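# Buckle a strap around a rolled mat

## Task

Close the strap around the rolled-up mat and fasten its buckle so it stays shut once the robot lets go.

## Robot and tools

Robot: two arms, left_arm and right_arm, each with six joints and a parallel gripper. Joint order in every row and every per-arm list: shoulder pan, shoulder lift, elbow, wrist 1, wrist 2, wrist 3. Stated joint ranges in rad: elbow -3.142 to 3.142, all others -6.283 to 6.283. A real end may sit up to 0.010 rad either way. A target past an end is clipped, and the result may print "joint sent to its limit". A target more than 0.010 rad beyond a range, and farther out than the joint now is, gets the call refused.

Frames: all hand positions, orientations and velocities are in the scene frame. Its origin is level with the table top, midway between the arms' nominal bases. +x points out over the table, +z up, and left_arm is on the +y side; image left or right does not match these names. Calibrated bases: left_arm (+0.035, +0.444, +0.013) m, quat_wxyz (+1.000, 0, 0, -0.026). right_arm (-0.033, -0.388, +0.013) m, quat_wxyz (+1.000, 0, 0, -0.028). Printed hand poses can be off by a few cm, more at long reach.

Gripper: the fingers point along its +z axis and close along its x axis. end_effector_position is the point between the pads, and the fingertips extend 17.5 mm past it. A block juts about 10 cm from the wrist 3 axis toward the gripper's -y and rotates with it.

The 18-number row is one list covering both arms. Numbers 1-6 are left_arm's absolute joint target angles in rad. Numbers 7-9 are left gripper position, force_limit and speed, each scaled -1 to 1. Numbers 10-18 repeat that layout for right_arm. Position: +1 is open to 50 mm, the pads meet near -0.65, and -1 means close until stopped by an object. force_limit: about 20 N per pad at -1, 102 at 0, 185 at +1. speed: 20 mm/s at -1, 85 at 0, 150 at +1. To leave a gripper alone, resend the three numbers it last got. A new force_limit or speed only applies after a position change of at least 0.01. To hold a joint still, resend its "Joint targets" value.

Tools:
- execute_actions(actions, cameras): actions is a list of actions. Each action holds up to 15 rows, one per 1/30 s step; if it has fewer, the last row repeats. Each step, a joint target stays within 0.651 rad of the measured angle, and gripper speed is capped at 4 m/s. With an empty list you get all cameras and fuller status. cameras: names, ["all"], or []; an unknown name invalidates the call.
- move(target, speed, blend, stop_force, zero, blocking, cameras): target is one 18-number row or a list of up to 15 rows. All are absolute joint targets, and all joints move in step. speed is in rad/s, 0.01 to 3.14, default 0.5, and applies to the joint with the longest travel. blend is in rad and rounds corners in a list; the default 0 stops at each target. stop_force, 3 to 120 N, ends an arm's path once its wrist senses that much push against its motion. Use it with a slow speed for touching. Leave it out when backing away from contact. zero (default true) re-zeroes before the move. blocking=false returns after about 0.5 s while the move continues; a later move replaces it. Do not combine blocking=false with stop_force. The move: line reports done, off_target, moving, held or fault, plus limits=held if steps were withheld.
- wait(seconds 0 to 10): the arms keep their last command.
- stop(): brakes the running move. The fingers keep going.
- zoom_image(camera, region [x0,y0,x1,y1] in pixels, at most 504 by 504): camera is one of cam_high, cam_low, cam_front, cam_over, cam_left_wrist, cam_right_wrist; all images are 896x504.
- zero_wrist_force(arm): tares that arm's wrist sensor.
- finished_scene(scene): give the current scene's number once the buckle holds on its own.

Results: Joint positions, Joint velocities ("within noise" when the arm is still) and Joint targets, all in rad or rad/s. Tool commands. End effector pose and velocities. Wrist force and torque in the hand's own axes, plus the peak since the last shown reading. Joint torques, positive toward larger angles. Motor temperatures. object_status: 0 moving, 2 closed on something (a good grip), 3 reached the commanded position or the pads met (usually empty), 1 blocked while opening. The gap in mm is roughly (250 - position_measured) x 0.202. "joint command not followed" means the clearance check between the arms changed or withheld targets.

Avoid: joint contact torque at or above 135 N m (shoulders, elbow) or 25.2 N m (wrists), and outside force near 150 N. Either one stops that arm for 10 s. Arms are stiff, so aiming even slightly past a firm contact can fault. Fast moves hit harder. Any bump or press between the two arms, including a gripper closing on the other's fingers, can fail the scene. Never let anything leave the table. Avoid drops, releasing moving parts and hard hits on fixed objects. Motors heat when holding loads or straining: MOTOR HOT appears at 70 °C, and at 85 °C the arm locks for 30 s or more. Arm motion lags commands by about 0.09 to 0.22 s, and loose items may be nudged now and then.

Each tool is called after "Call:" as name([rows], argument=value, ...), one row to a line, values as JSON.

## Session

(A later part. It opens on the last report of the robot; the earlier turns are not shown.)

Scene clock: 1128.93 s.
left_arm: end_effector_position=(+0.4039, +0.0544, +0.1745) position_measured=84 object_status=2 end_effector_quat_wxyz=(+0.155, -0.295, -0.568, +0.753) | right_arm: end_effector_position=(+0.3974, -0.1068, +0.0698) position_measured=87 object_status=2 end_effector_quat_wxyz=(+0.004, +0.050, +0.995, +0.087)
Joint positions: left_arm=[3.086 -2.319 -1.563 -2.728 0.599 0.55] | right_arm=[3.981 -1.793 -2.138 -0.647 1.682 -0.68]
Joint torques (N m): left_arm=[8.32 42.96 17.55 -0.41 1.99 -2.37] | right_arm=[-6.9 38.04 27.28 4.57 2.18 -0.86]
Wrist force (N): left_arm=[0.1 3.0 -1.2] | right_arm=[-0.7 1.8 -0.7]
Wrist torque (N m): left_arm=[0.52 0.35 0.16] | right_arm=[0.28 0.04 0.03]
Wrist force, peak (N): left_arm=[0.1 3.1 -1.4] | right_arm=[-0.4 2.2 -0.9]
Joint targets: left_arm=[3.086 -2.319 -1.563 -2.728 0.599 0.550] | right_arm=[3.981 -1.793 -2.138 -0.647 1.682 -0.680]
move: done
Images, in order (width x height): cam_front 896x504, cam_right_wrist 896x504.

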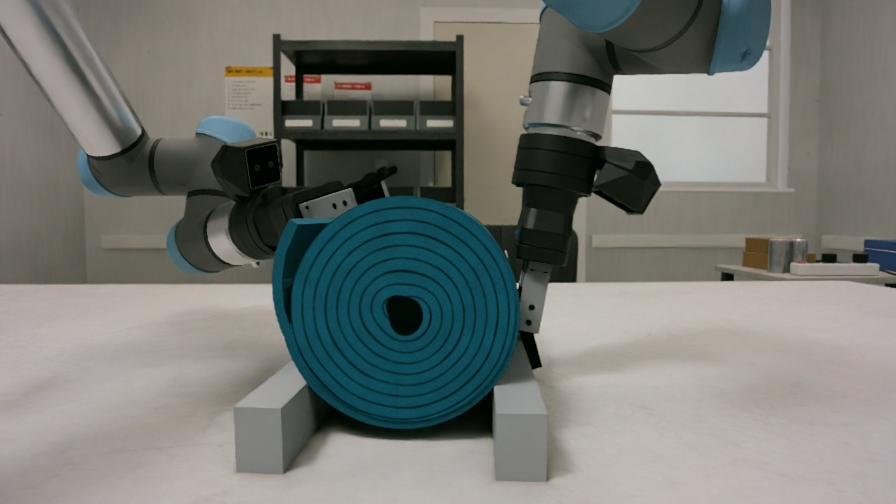

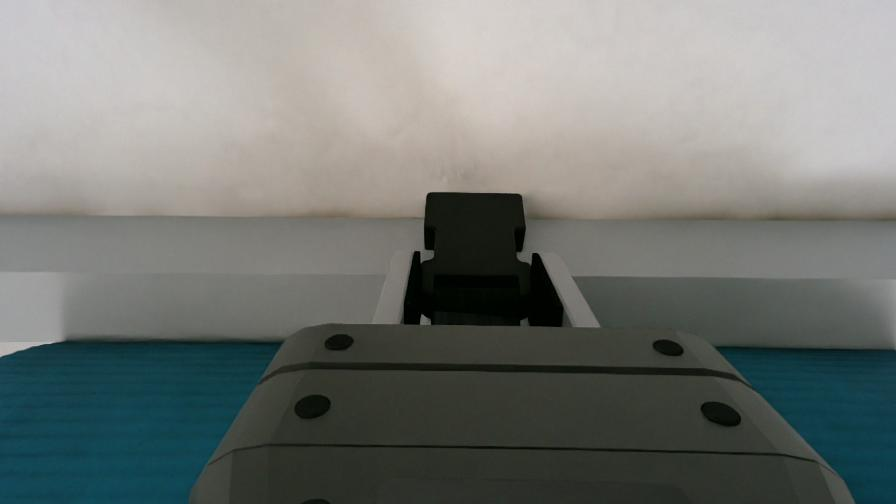

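Call:
move([
  [3.0859,-2.3191,-1.5633,-2.7284,0.5985,0.5496,-1,-0.4,-1,3.9540,-1.7025,-2.1087,-0.7688,1.6852,-0.7071,-1,-0.4,-1],
  [3.0859,-2.3191,-1.5633,-2.7284,0.5985,0.5496,-1,-0.4,-1,3.7776,-1.8099,-2.3199,-0.0968,2.0947,-0.7584,-1,-0.4,-1],
], speed=[0.12,0.2], cameras=["cam_right_wrist","cam_front","cam_high"])

Call:
zoom_image(camera="cam_front", region=[450, 170, 620, 390])

Call:
zoom_image(camera="cam_right_wrist", region=[340, 100, 600, 340])

Scene clock: 1228.90 s.
left_arm: end_effector_position=(+0.4039, +0.0544, +0.1745) position_measured=84 object_status=2 end_effector_quat_wxyz=(+0.155, -0.295, -0.568, +0.753) | right_arm: end_effector_position=(+0.3948, -0.1120, +0.1086) position_measured=87 object_status=2 end_effector_quat_wxyz=(+0.017, +0.047, +0.938, +0.342)
Joint positions: left_arm=[3.086 -2.319 -1.563 -2.728 0.599 0.55] | right_arm=[3.778 -1.81 -2.32 -0.097 2.095 -0.758]
Joint torques (N m): left_arm=[9.11 42.95 17.12 -0.51 1.99 -2.46] | right_arm=[6.48 35.52 23.74 3.52 -1.6 1.01]
Wrist force (N): left_arm=[0.1 2.8 -1.3] | right_arm=[-1.3 1.1 -0.5]
Wrist torque (N m): left_arm=[0.49 0.35 0.16] | right_arm=[0.23 0.26 -0.18]
Wrist force, peak (N): left_arm=[0.3 3.1 -1.5] | right_arm=[-2.0 -0.4 -1.4]
Joint targets: left_arm=[3.086 -2.319 -1.563 -2.728 0.599 0.550] | right_arm=[3.778 -1.810 -2.320 -0.097 2.095 -0.758]
move: done
Images, in order (width x height): cam_high 896x504, cam_front 896x504, cam_right_wrist 896x504.

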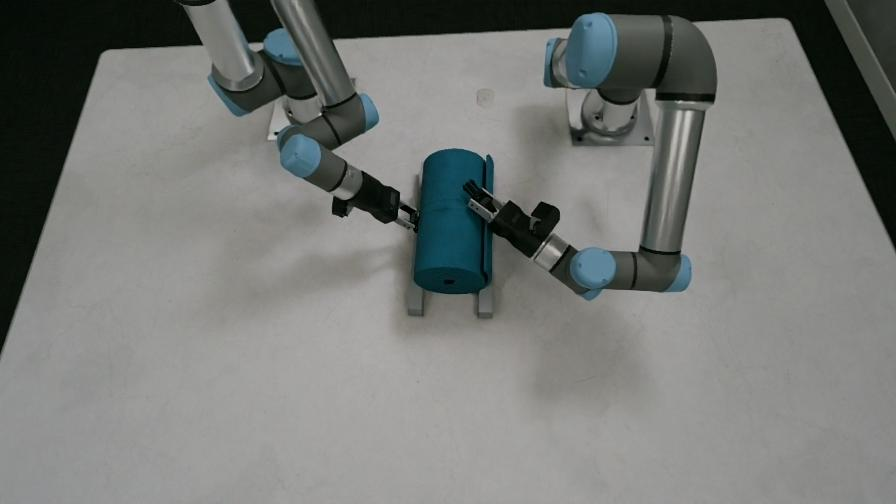

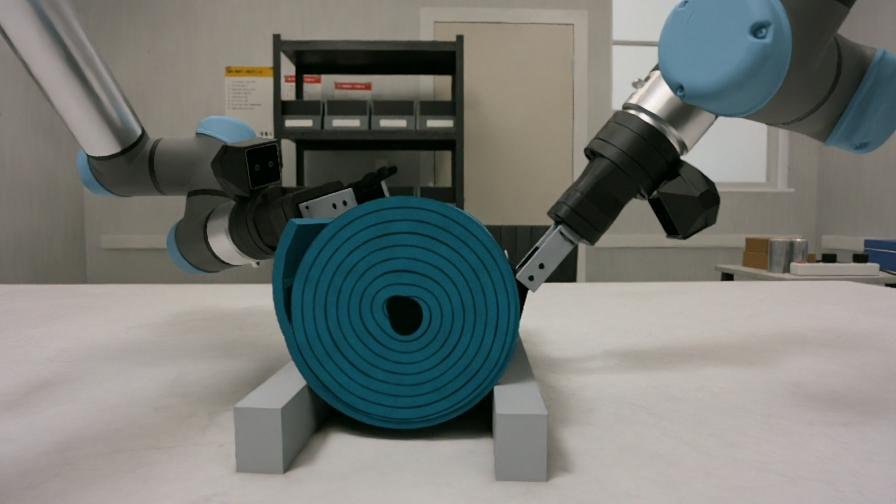

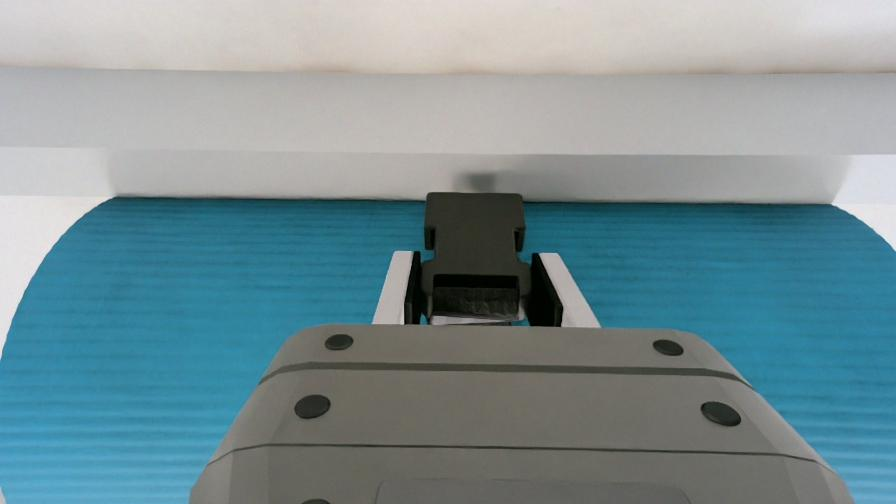

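Scaled by 2.291.

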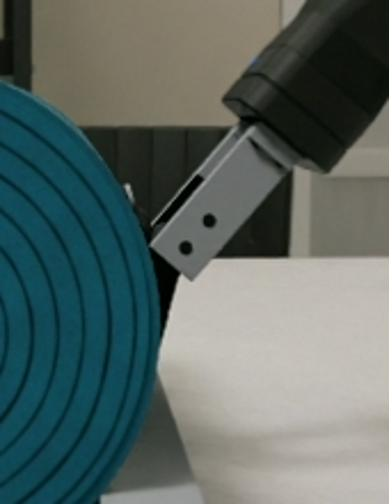

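Scaled by 1.938.

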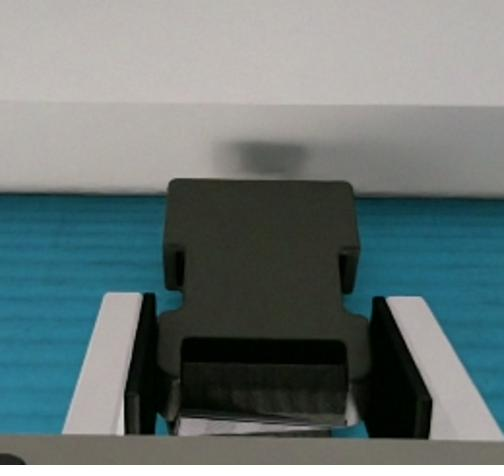

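Call:
move(target=[3.0859,-2.3191,-1.5633,-2.7284,0.5985,0.5496,-1,-0.4,-1,3.7877,-1.8831,-2.3309,-0.0074,2.0899,-0.7480,-1,-0.4,-1], speed=0.05, stop_force=8, cameras=["cam_right_wrist","cam_front"])

Call:
zoom_image(camera="cam_front", region=[450, 170, 620, 390])

Call:
zoom_image(camera="cam_right_wrist", region=[340, 100, 600, 340])

Scene clock: 1241.17 s.
left_arm: end_effector_position=(+0.4039, +0.0544, +0.1745) position_measured=84 object_status=2 end_effector_quat_wxyz=(+0.155, -0.295, -0.568, +0.753) | right_arm: end_effector_position=(+0.3951, -0.1087, +0.0931) position_measured=87 object_status=2 end_effector_quat_wxyz=(+0.017, +0.047, +0.938, +0.342)
Joint positions: left_arm=[3.086 -2.319 -1.563 -2.728 0.598 0.55] | right_arm=[3.784 -1.856 -2.327 -0.041 2.092 -0.752]
Joint torques (N m): left_arm=[8.68 42.32 17.45 -0.43 2.02 -2.24] | right_arm=[-6.27 33.54 20.3 3.77 0.84 -0.85]
Wrist force (N): left_arm=[0.4 2.9 -1.3] | right_arm=[-2.1 4.0 -4.7]
Wrist torque (N m): left_arm=[0.49 0.31 0.16] | right_arm=[0.15 0.16 -0.32]
Wrist force, peak (N): left_arm=[0.3 3.1 -1.4] | right_arm=[2.4 12.7 -19.8]
Joint targets: left_arm=[3.086 -2.319 -1.563 -2.728 0.599 0.550] | right_arm=[3.784 -1.856 -2.327 -0.041 2.092 -0.752]
move: contact (right_arm); right_arm: the wrist 1 is farthest, 0.033 rad from its target
Images, in order (width x height): cam_front 896x504, cam_right_wrist 896x504.

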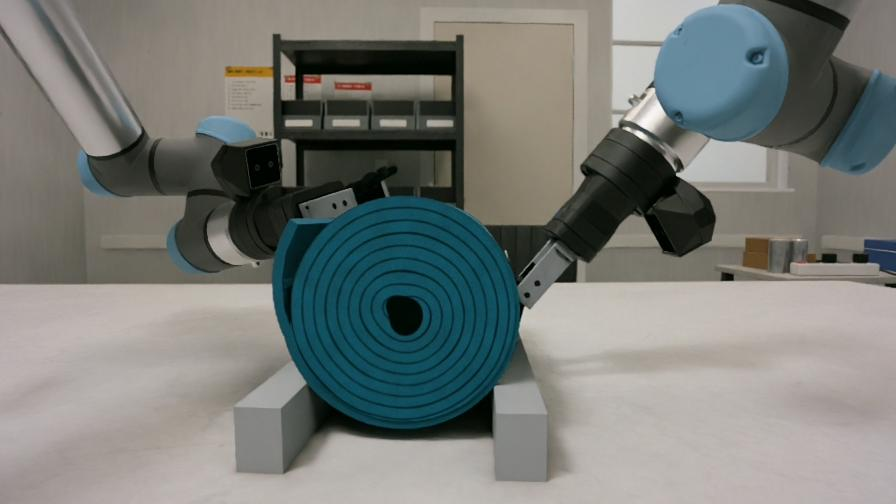

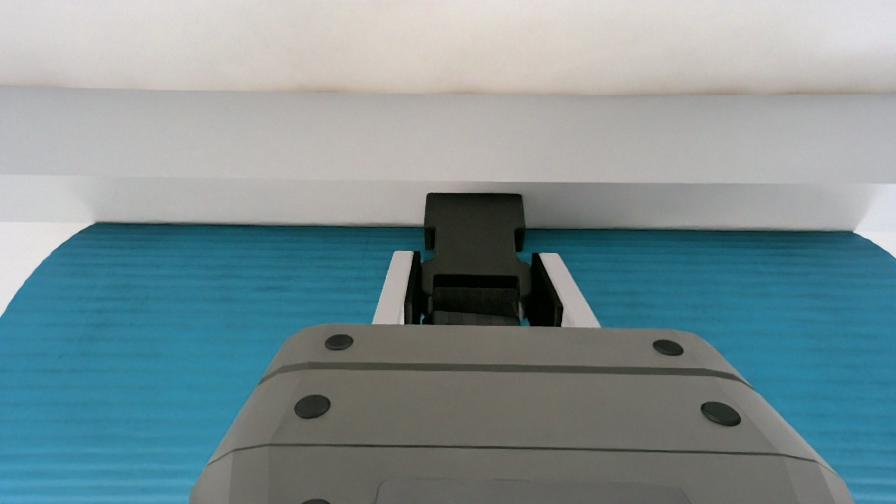

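Scaled by 2.291.

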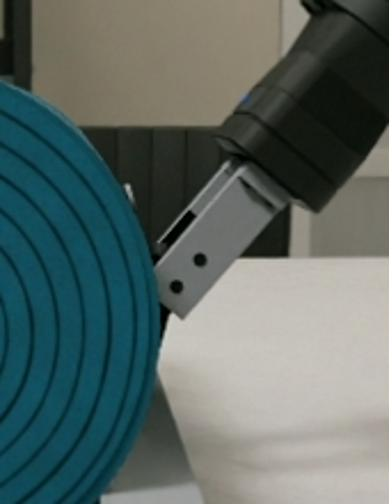

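Scaled by 1.938.

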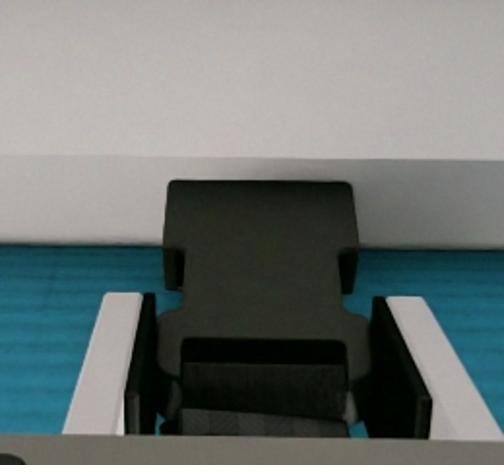

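Call:
move([
  [3.0859,-2.3191,-1.5633,-2.7284,0.5985,0.5496,-1,-0.4,-1,3.7877,-1.8946,-2.3330,0.0062,2.0899,-0.7480,-1,-0.4,-1],
  [3.0859,-2.3191,-1.5633,-2.7284,0.5985,0.5496,-1,-0.4,-1,3.7748,-1.9211,-2.3422,0.0354,2.0960,-0.7608,-1,-0.4,-1],
], speed=0.06, stop_force=40, cameras=["cam_right_wrist","cam_front"])

Call:
zoom_image(camera="cam_front", region=[450, 170, 620, 390])

Call:
zoom_image(camera="cam_right_wrist", region=[340, 100, 600, 340])

Scene clock: 1259.47 s.
left_arm: end_effector_position=(+0.4039, +0.0544, +0.1745) position_measured=84 object_status=2 end_effector_quat_wxyz=(+0.155, -0.295, -0.568, +0.753) | right_arm: end_effector_position=(+0.3953, -0.1084, +0.0921) position_measured=87 object_status=2 end_effector_quat_wxyz=(+0.018, +0.047, +0.938, +0.342)
Joint positions: left_arm=[3.086 -2.319 -1.563 -2.728 0.599 0.55] | right_arm=[3.784 -1.86 -2.327 -0.035 2.092 -0.752]
Joint torques (N m): left_arm=[8.36 42.41 17.19 -0.49 2.09 -2.29] | right_arm=[-5.57 -2.34 8.34 -1.6 -5.68 -0.93]
Wrist force (N): left_arm=[0.2 3.0 -1.5] | right_arm=[2.1 23.0 -34.5]
Wrist torque (N m): left_arm=[0.52 0.34 0.16] | right_arm=[0.28 0.23 -0.37]
Wrist force, peak (N): left_arm=[0.2 3.1 -1.5] | right_arm=[10.5 33.6 -57.1]
Joint targets: left_arm=[3.086 -2.319 -1.563 -2.728 0.599 0.550] | right_arm=[3.784 -1.860 -2.327 -0.035 2.092 -0.752]
move: contact (right_arm); path passed 0 of 2 targets; right_arm: the wrist 1 is farthest, 0.071 rad from its target
Images, in order (width x height): cam_front 896x504, cam_right_wrist 896x504.

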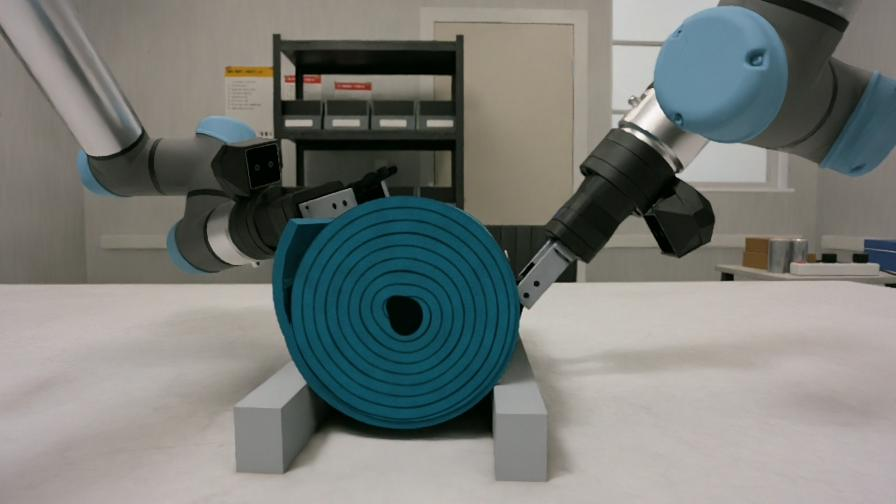

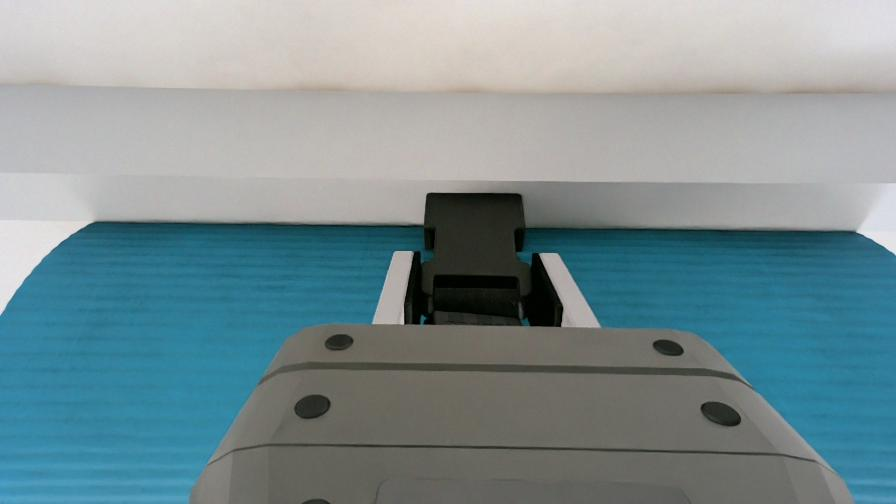

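Scaled by 2.291.

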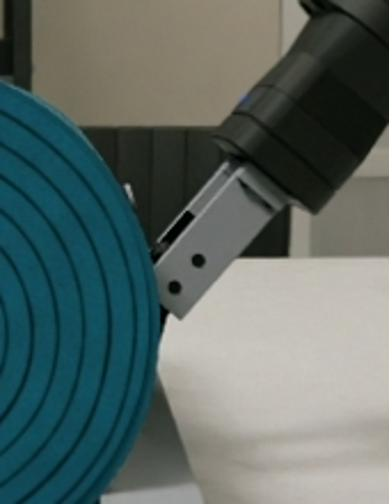

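Scaled by 1.938.

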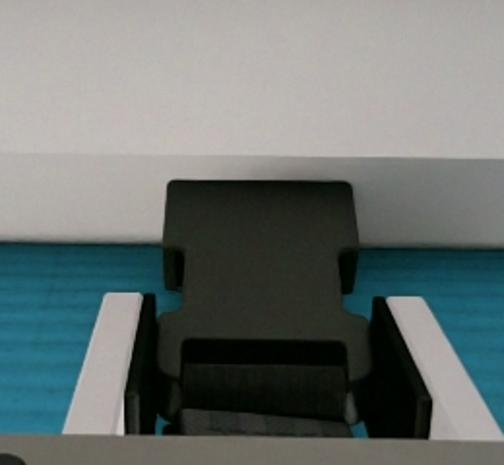

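Call:
move(target=[3.0859,-2.3191,-1.5633,-2.7284,0.5985,0.5496,-1,-0.4,-1,3.7547,-1.8673,-2.3414,-0.0298,2.1053,-0.7816,-1,-0.4,-1], speed=0.05, cameras=["cam_right_wrist","cam_front"], stop_force=45)

Call:
zoom_image(camera="cam_front", region=[450, 170, 620, 390])

Call:
zoom_image(camera="cam_right_wrist", region=[340, 100, 600, 340])

Scene clock: 1278.40 s.
left_arm: end_effector_position=(+0.4039, +0.0544, +0.1745) position_measured=84 object_status=2 end_effector_quat_wxyz=(+0.155, -0.295, -0.568, +0.753) | right_arm: end_effector_position=(+0.3952, -0.1227, +0.0853) position_measured=87 object_status=2 end_effector_quat_wxyz=(+0.017, +0.047, +0.938, +0.342)
Joint positions: left_arm=[3.086 -2.319 -1.563 -2.728 0.599 0.55] | right_arm=[3.755 -1.867 -2.341 -0.03 2.105 -0.782]
Joint torques (N m): left_arm=[8.62 42.52 16.04 -0.67 1.88 -2.44] | right_arm=[5.55 31.88 17.73 0.55 -2.75 1.01]
Wrist force (N): left_arm=[0.1 2.8 -1.3] | right_arm=[-3.0 8.8 -5.6]
Wrist torque (N m): left_arm=[0.51 0.35 0.16] | right_arm=[0.00 0.24 -0.18]
Wrist force, peak (N): left_arm=[0.2 3.1 -1.5] | right_arm=[11.1 33.5 -54.1]
Joint targets: left_arm=[3.086 -2.319 -1.563 -2.728 0.599 0.550] | right_arm=[3.755 -1.867 -2.341 -0.030 2.105 -0.782]
move: done
Images, in order (width x height): cam_front 896x504, cam_right_wrist 896x504.

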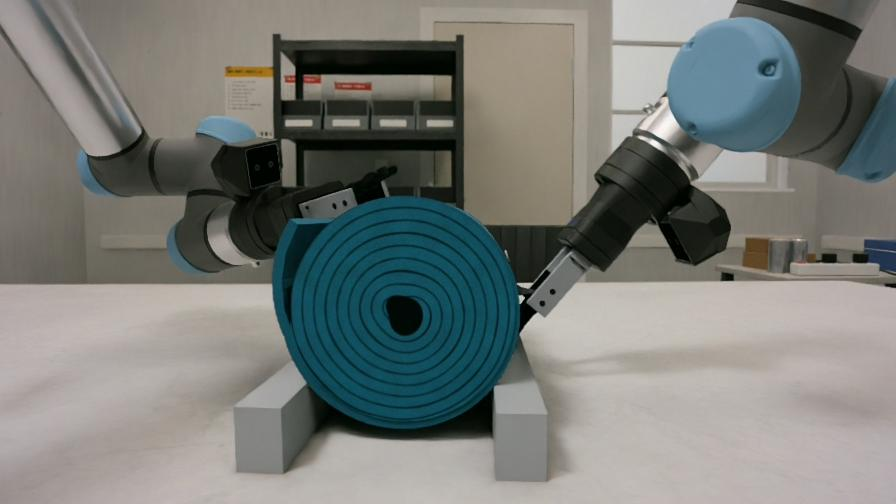

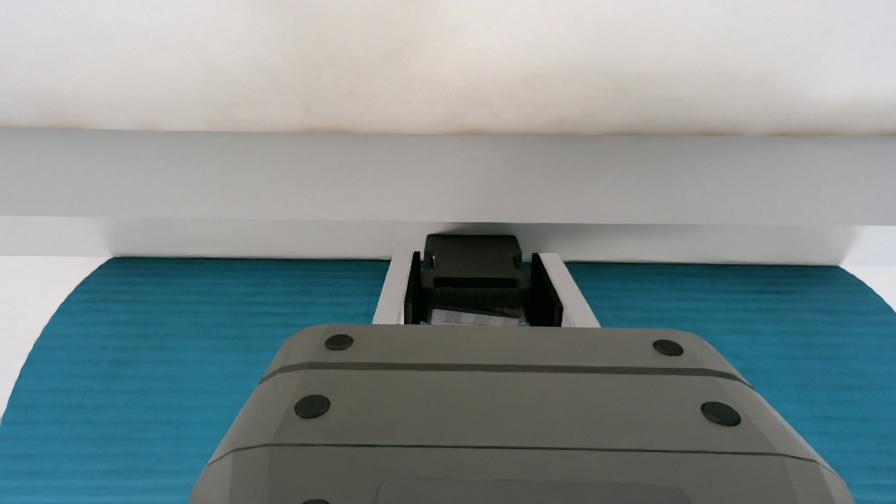

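Scaled by 2.291.

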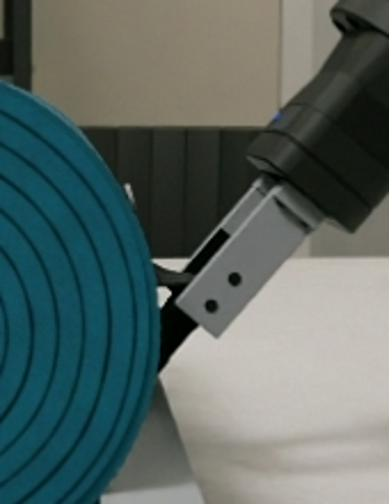

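Scaled by 1.938.

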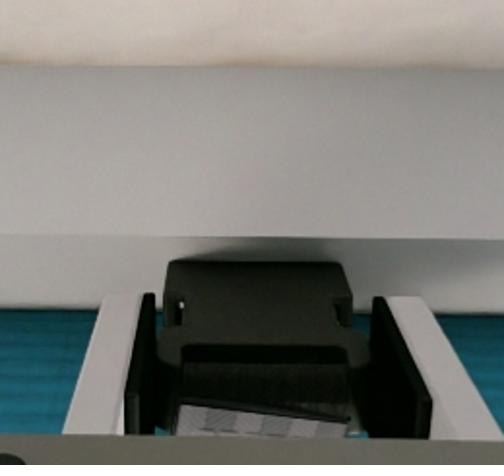

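Call:
move([
  [3.0859,-2.3191,-1.5633,-2.7284,0.5985,0.5496,-1,-0.4,-1,3.7380,-1.8897,-2.3523,-0.0054,2.1128,-0.7993,-1,-0.4,-1],
  [3.0859,-2.3191,-1.5633,-2.7284,0.5985,0.5496,-1,-0.4,-1,3.7279,-1.9314,-2.3612,0.0396,2.1173,-0.8095,-1,-0.4,-1],
], speed=0.05, cameras=["cam_right_wrist","cam_front"], stop_force=35)

Call:
zoom_image(camera="cam_front", region=[450, 170, 620, 390])

Call:
zoom_image(camera="cam_right_wrist", region=[340, 100, 600, 340])

Scene clock: 1294.50 s.
left_arm: end_effector_position=(+0.4039, +0.0544, +0.1745) position_measured=84 object_status=2 end_effector_quat_wxyz=(+0.155, -0.295, -0.568, +0.753) | right_arm: end_effector_position=(+0.3951, -0.1353, +0.0605) position_measured=87 object_status=2 end_effector_quat_wxyz=(+0.017, +0.047, +0.938, +0.342)
Joint positions: left_arm=[3.086 -2.319 -1.563 -2.728 0.598 0.55] | right_arm=[3.728 -1.931 -2.361 0.04 2.117 -0.809]
Joint torques (N m): left_arm=[8.08 42.14 16.17 -0.55 1.89 -2.28] | right_arm=[2.69 26.34 8.95 -2.77 -5.67 1.08]
Wrist force (N): left_arm=[0.3 2.8 -1.5] | right_arm=[-1.6 23.4 -11.1]
Wrist torque (N m): left_arm=[0.51 0.31 0.16] | right_arm=[0.00 0.24 -0.16]
Wrist force, peak (N): left_arm=[0.4 3.2 -1.4] | right_arm=[0.5 22.7 -14.7]
Joint targets: left_arm=[3.086 -2.319 -1.563 -2.728 0.599 0.550] | right_arm=[3.728 -1.931 -2.361 0.040 2.117 -0.810]
move: done
Images, in order (width x height): cam_front 896x504, cam_right_wrist 896x504.

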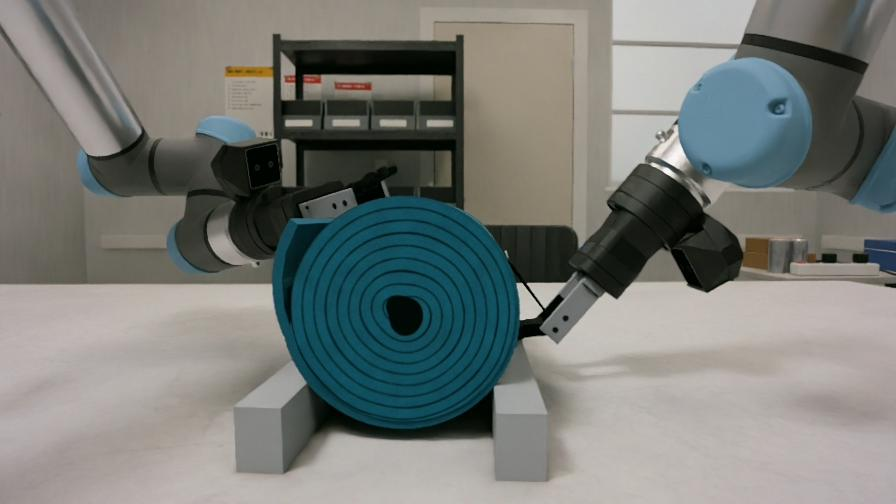

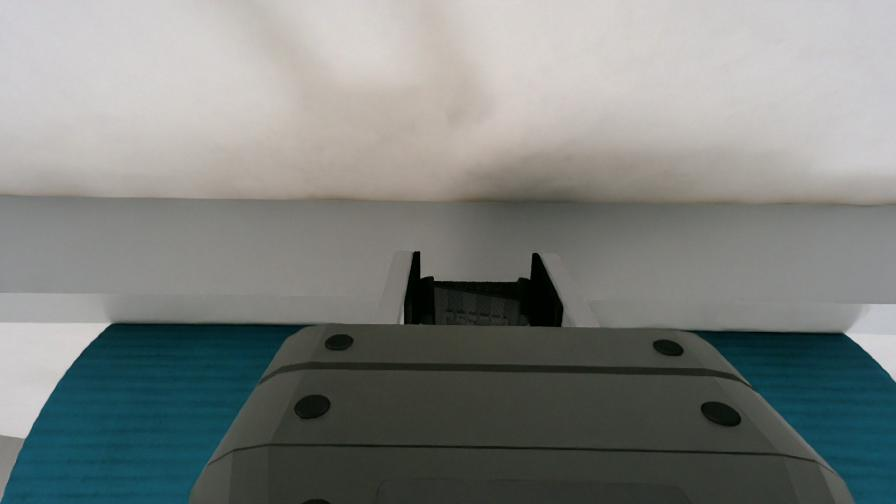

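Scaled by 2.291.

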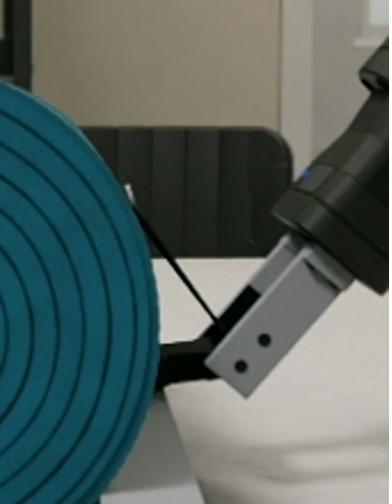

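Scaled by 1.938.

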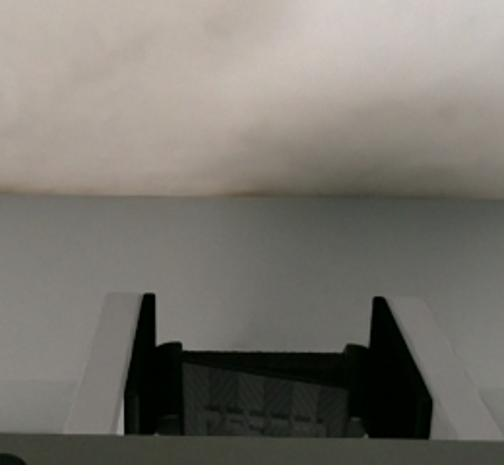

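Call:
move([
  [3.1618,-2.1918,-1.7750,-2.6524,0.3926,0.4413,-1,-0.4,-1,3.7132,-1.8844,-2.3591,-0.0175,2.1237,-0.8255,-1,-0.4,-1],
  [3.2198,-2.0852,-1.9593,-2.7477,0.1437,0.5043,-1,-0.4,-1,3.7157,-1.7358,-2.3169,-0.2070,2.1227,-0.8226,-1,-0.4,-1],
  [3.2198,-2.0852,-1.9593,-2.7477,0.1437,0.5043,-1,-0.4,-1,3.7544,-1.6138,-2.2259,-0.3989,2.1056,-0.7819,-1,-0.4,-1],
], speed=0.2, cameras=["all"])

Call:
zoom_image(camera="cam_front", region=[280, 120, 560, 320])

Call:
zoom_image(camera="cam_over", region=[220, 90, 560, 300])

Scene clock: 1337.13 s.
left_arm: end_effector_position=(+0.4164, +0.0638, +0.1683) position_measured=84 object_status=2 end_effector_quat_wxyz=(-0.036, +0.034, +0.681, -0.730) | right_arm: end_effector_position=(+0.3998, -0.1199, +0.1949) position_measured=87 object_status=2 end_effector_quat_wxyz=(+0.017, +0.047, +0.938, +0.342)
Joint positions: left_arm=[3.22 -2.085 -1.959 -2.748 0.144 0.504] | right_arm=[3.754 -1.614 -2.226 -0.399 2.105 -0.782]
Joint torques (N m): left_arm=[-8.07 29.89 11.93 -0.46 0.99 -2.59] | right_arm=[-7.56 17.29 14.32 5.7 3.43 -0.86]
Wrist force (N): left_arm=[-0.1 9.4 -2.6] | right_arm=[-0.1 -5.6 6.6]
Wrist torque (N m): left_arm=[0.63 0.32 0.23] | right_arm=[0.20 0.09 -0.27]
Wrist force, peak (N): left_arm=[-0.2 9.5 -2.5] | right_arm=[-1.4 23.9 -11.7]
Joint targets: left_arm=[3.220 -2.085 -1.959 -2.748 0.144 0.504] | right_arm=[3.754 -1.614 -2.226 -0.399 2.106 -0.782]
move: done

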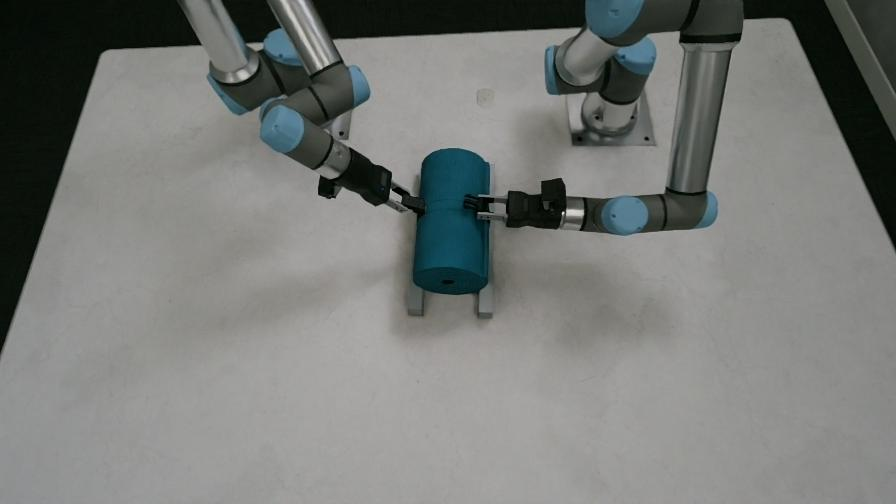

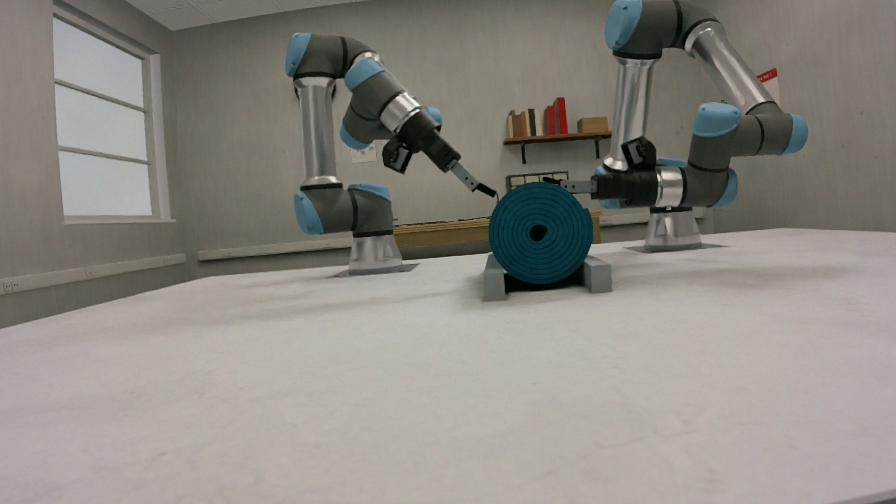

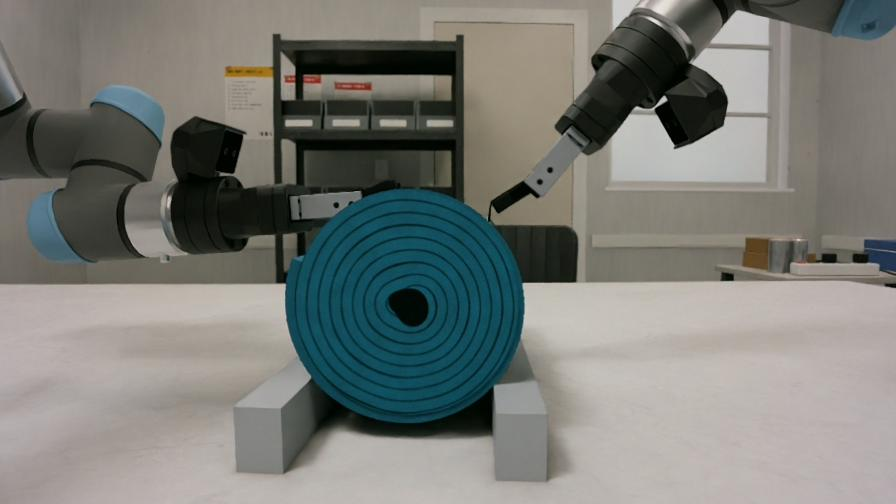

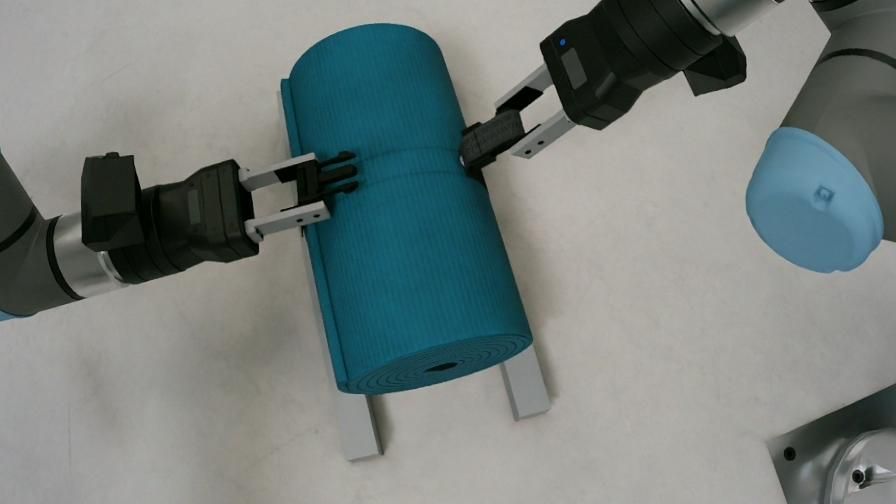

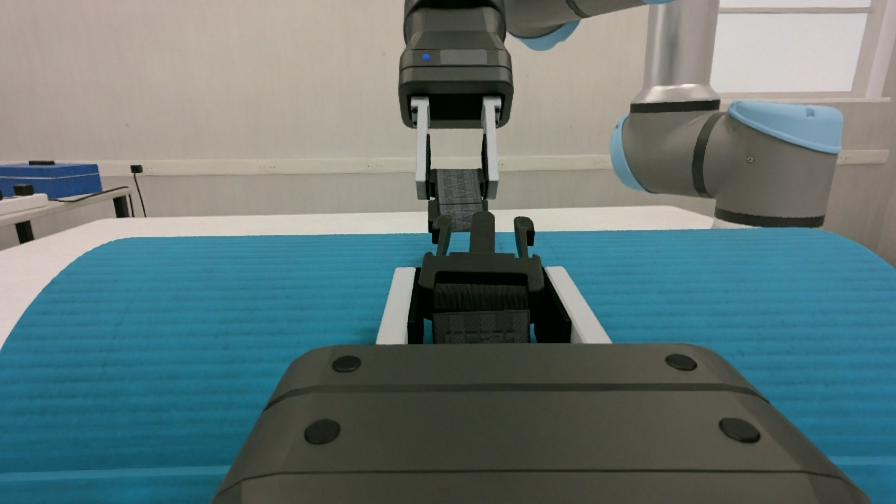

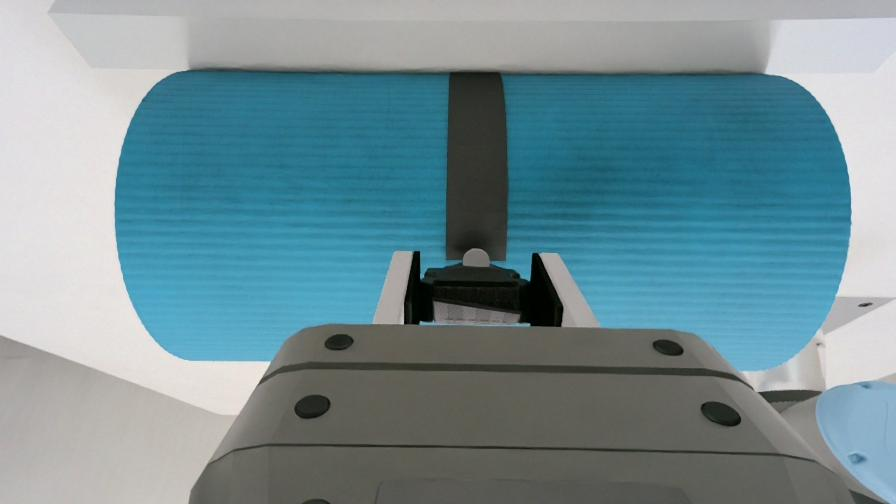

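Scaled by 1.800.

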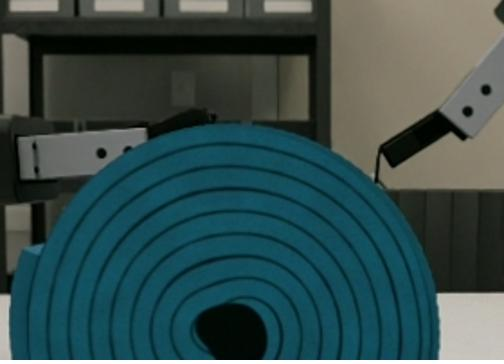

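Scaled by 1.482.

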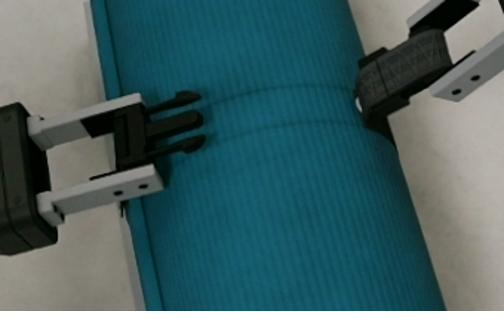

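Call:
move([
  [3.2198,-2.0852,-1.9593,-2.7477,0.1437,0.5043,-1,-0.4,-1,3.7157,-1.7358,-2.3169,-0.2070,2.1227,-0.8226,-1,-0.4,-1],
  [3.2198,-2.0852,-1.9593,-2.7477,0.1437,0.5043,-1,-0.4,-1,3.7279,-1.9314,-2.3612,0.0396,2.1173,-0.8095,-1,-0.4,-1],
], speed=0.25, stop_force=25, cameras=["cam_front","cam_right_wrist"])

Call:
zoom_image(camera="cam_front", region=[450, 170, 620, 390])

Scene clock: 1444.00 s.
left_arm: end_effector_position=(+0.4164, +0.0638, +0.1683) position_measured=84 object_status=2 end_effector_quat_wxyz=(-0.036, +0.034, +0.681, -0.730) | right_arm: end_effector_position=(+0.3967, -0.1356, +0.0753) position_measured=87 object_status=2 end_effector_quat_wxyz=(+0.017, +0.047, +0.938, +0.342)
Joint positions: left_arm=[3.22 -2.085 -1.959 -2.748 0.144 0.504] | right_arm=[3.725 -1.889 -2.352 -0.014 2.119 -0.812]
Joint torques (N m): left_arm=[-6.83 38.98 8.02 -1.21 -0.53 -2.37] | right_arm=[-9.85 11.15 7.97 0.34 1.4 -1.23]
Wrist force (N): left_arm=[-0.3 3.1 -1.4] | right_arm=[0.3 14.2 -4.5]
Wrist torque (N m): left_arm=[0.53 0.34 0.21] | right_arm=[0.34 0.10 -0.29]
Wrist force, peak (N): left_arm=[-0.3 9.7 -2.5] | right_arm=[-0.8 23.9 -21.7]
Joint targets: left_arm=[3.220 -2.085 -1.959 -2.748 0.144 0.504] | right_arm=[3.725 -1.889 -2.352 -0.014 2.119 -0.812]
move: contact (right_arm); path passed 1 of 2 targets; right_arm: the wrist 1 is farthest, 0.053 rad from its target
Images, in order (width x height): cam_front 896x504, cam_right_wrist 896x504.

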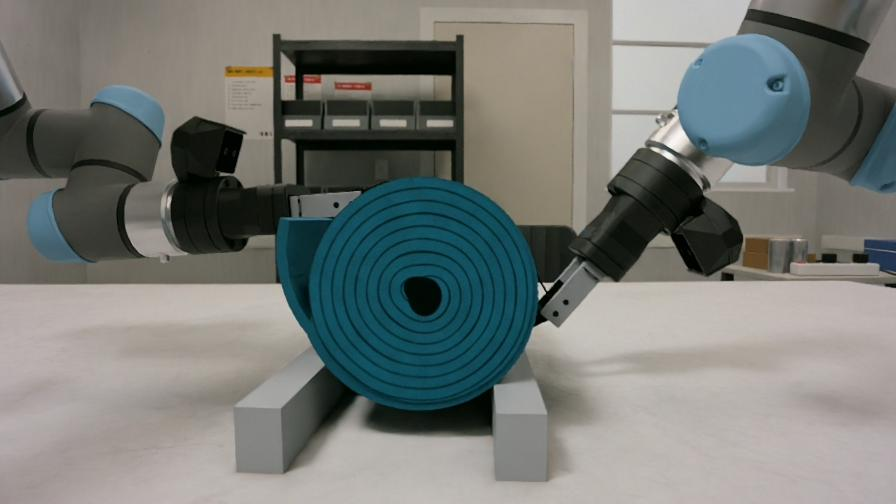

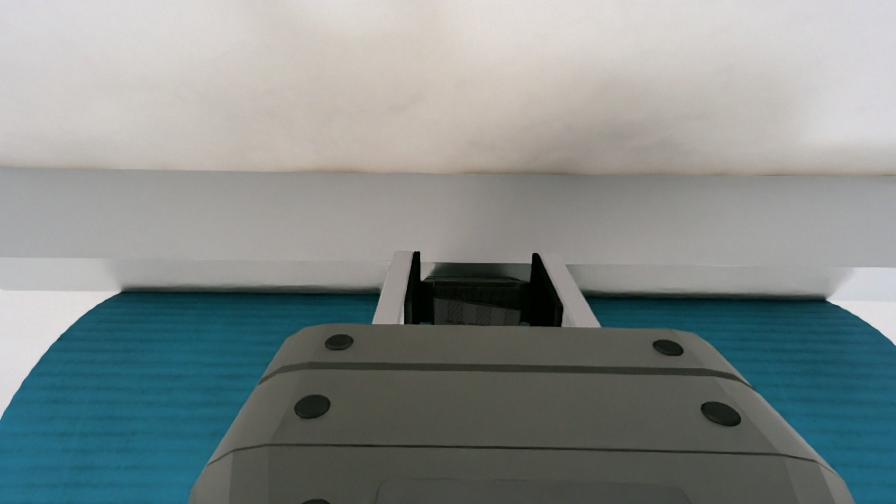

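Scaled by 2.291.

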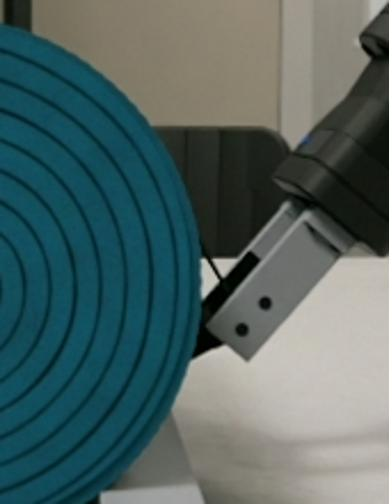

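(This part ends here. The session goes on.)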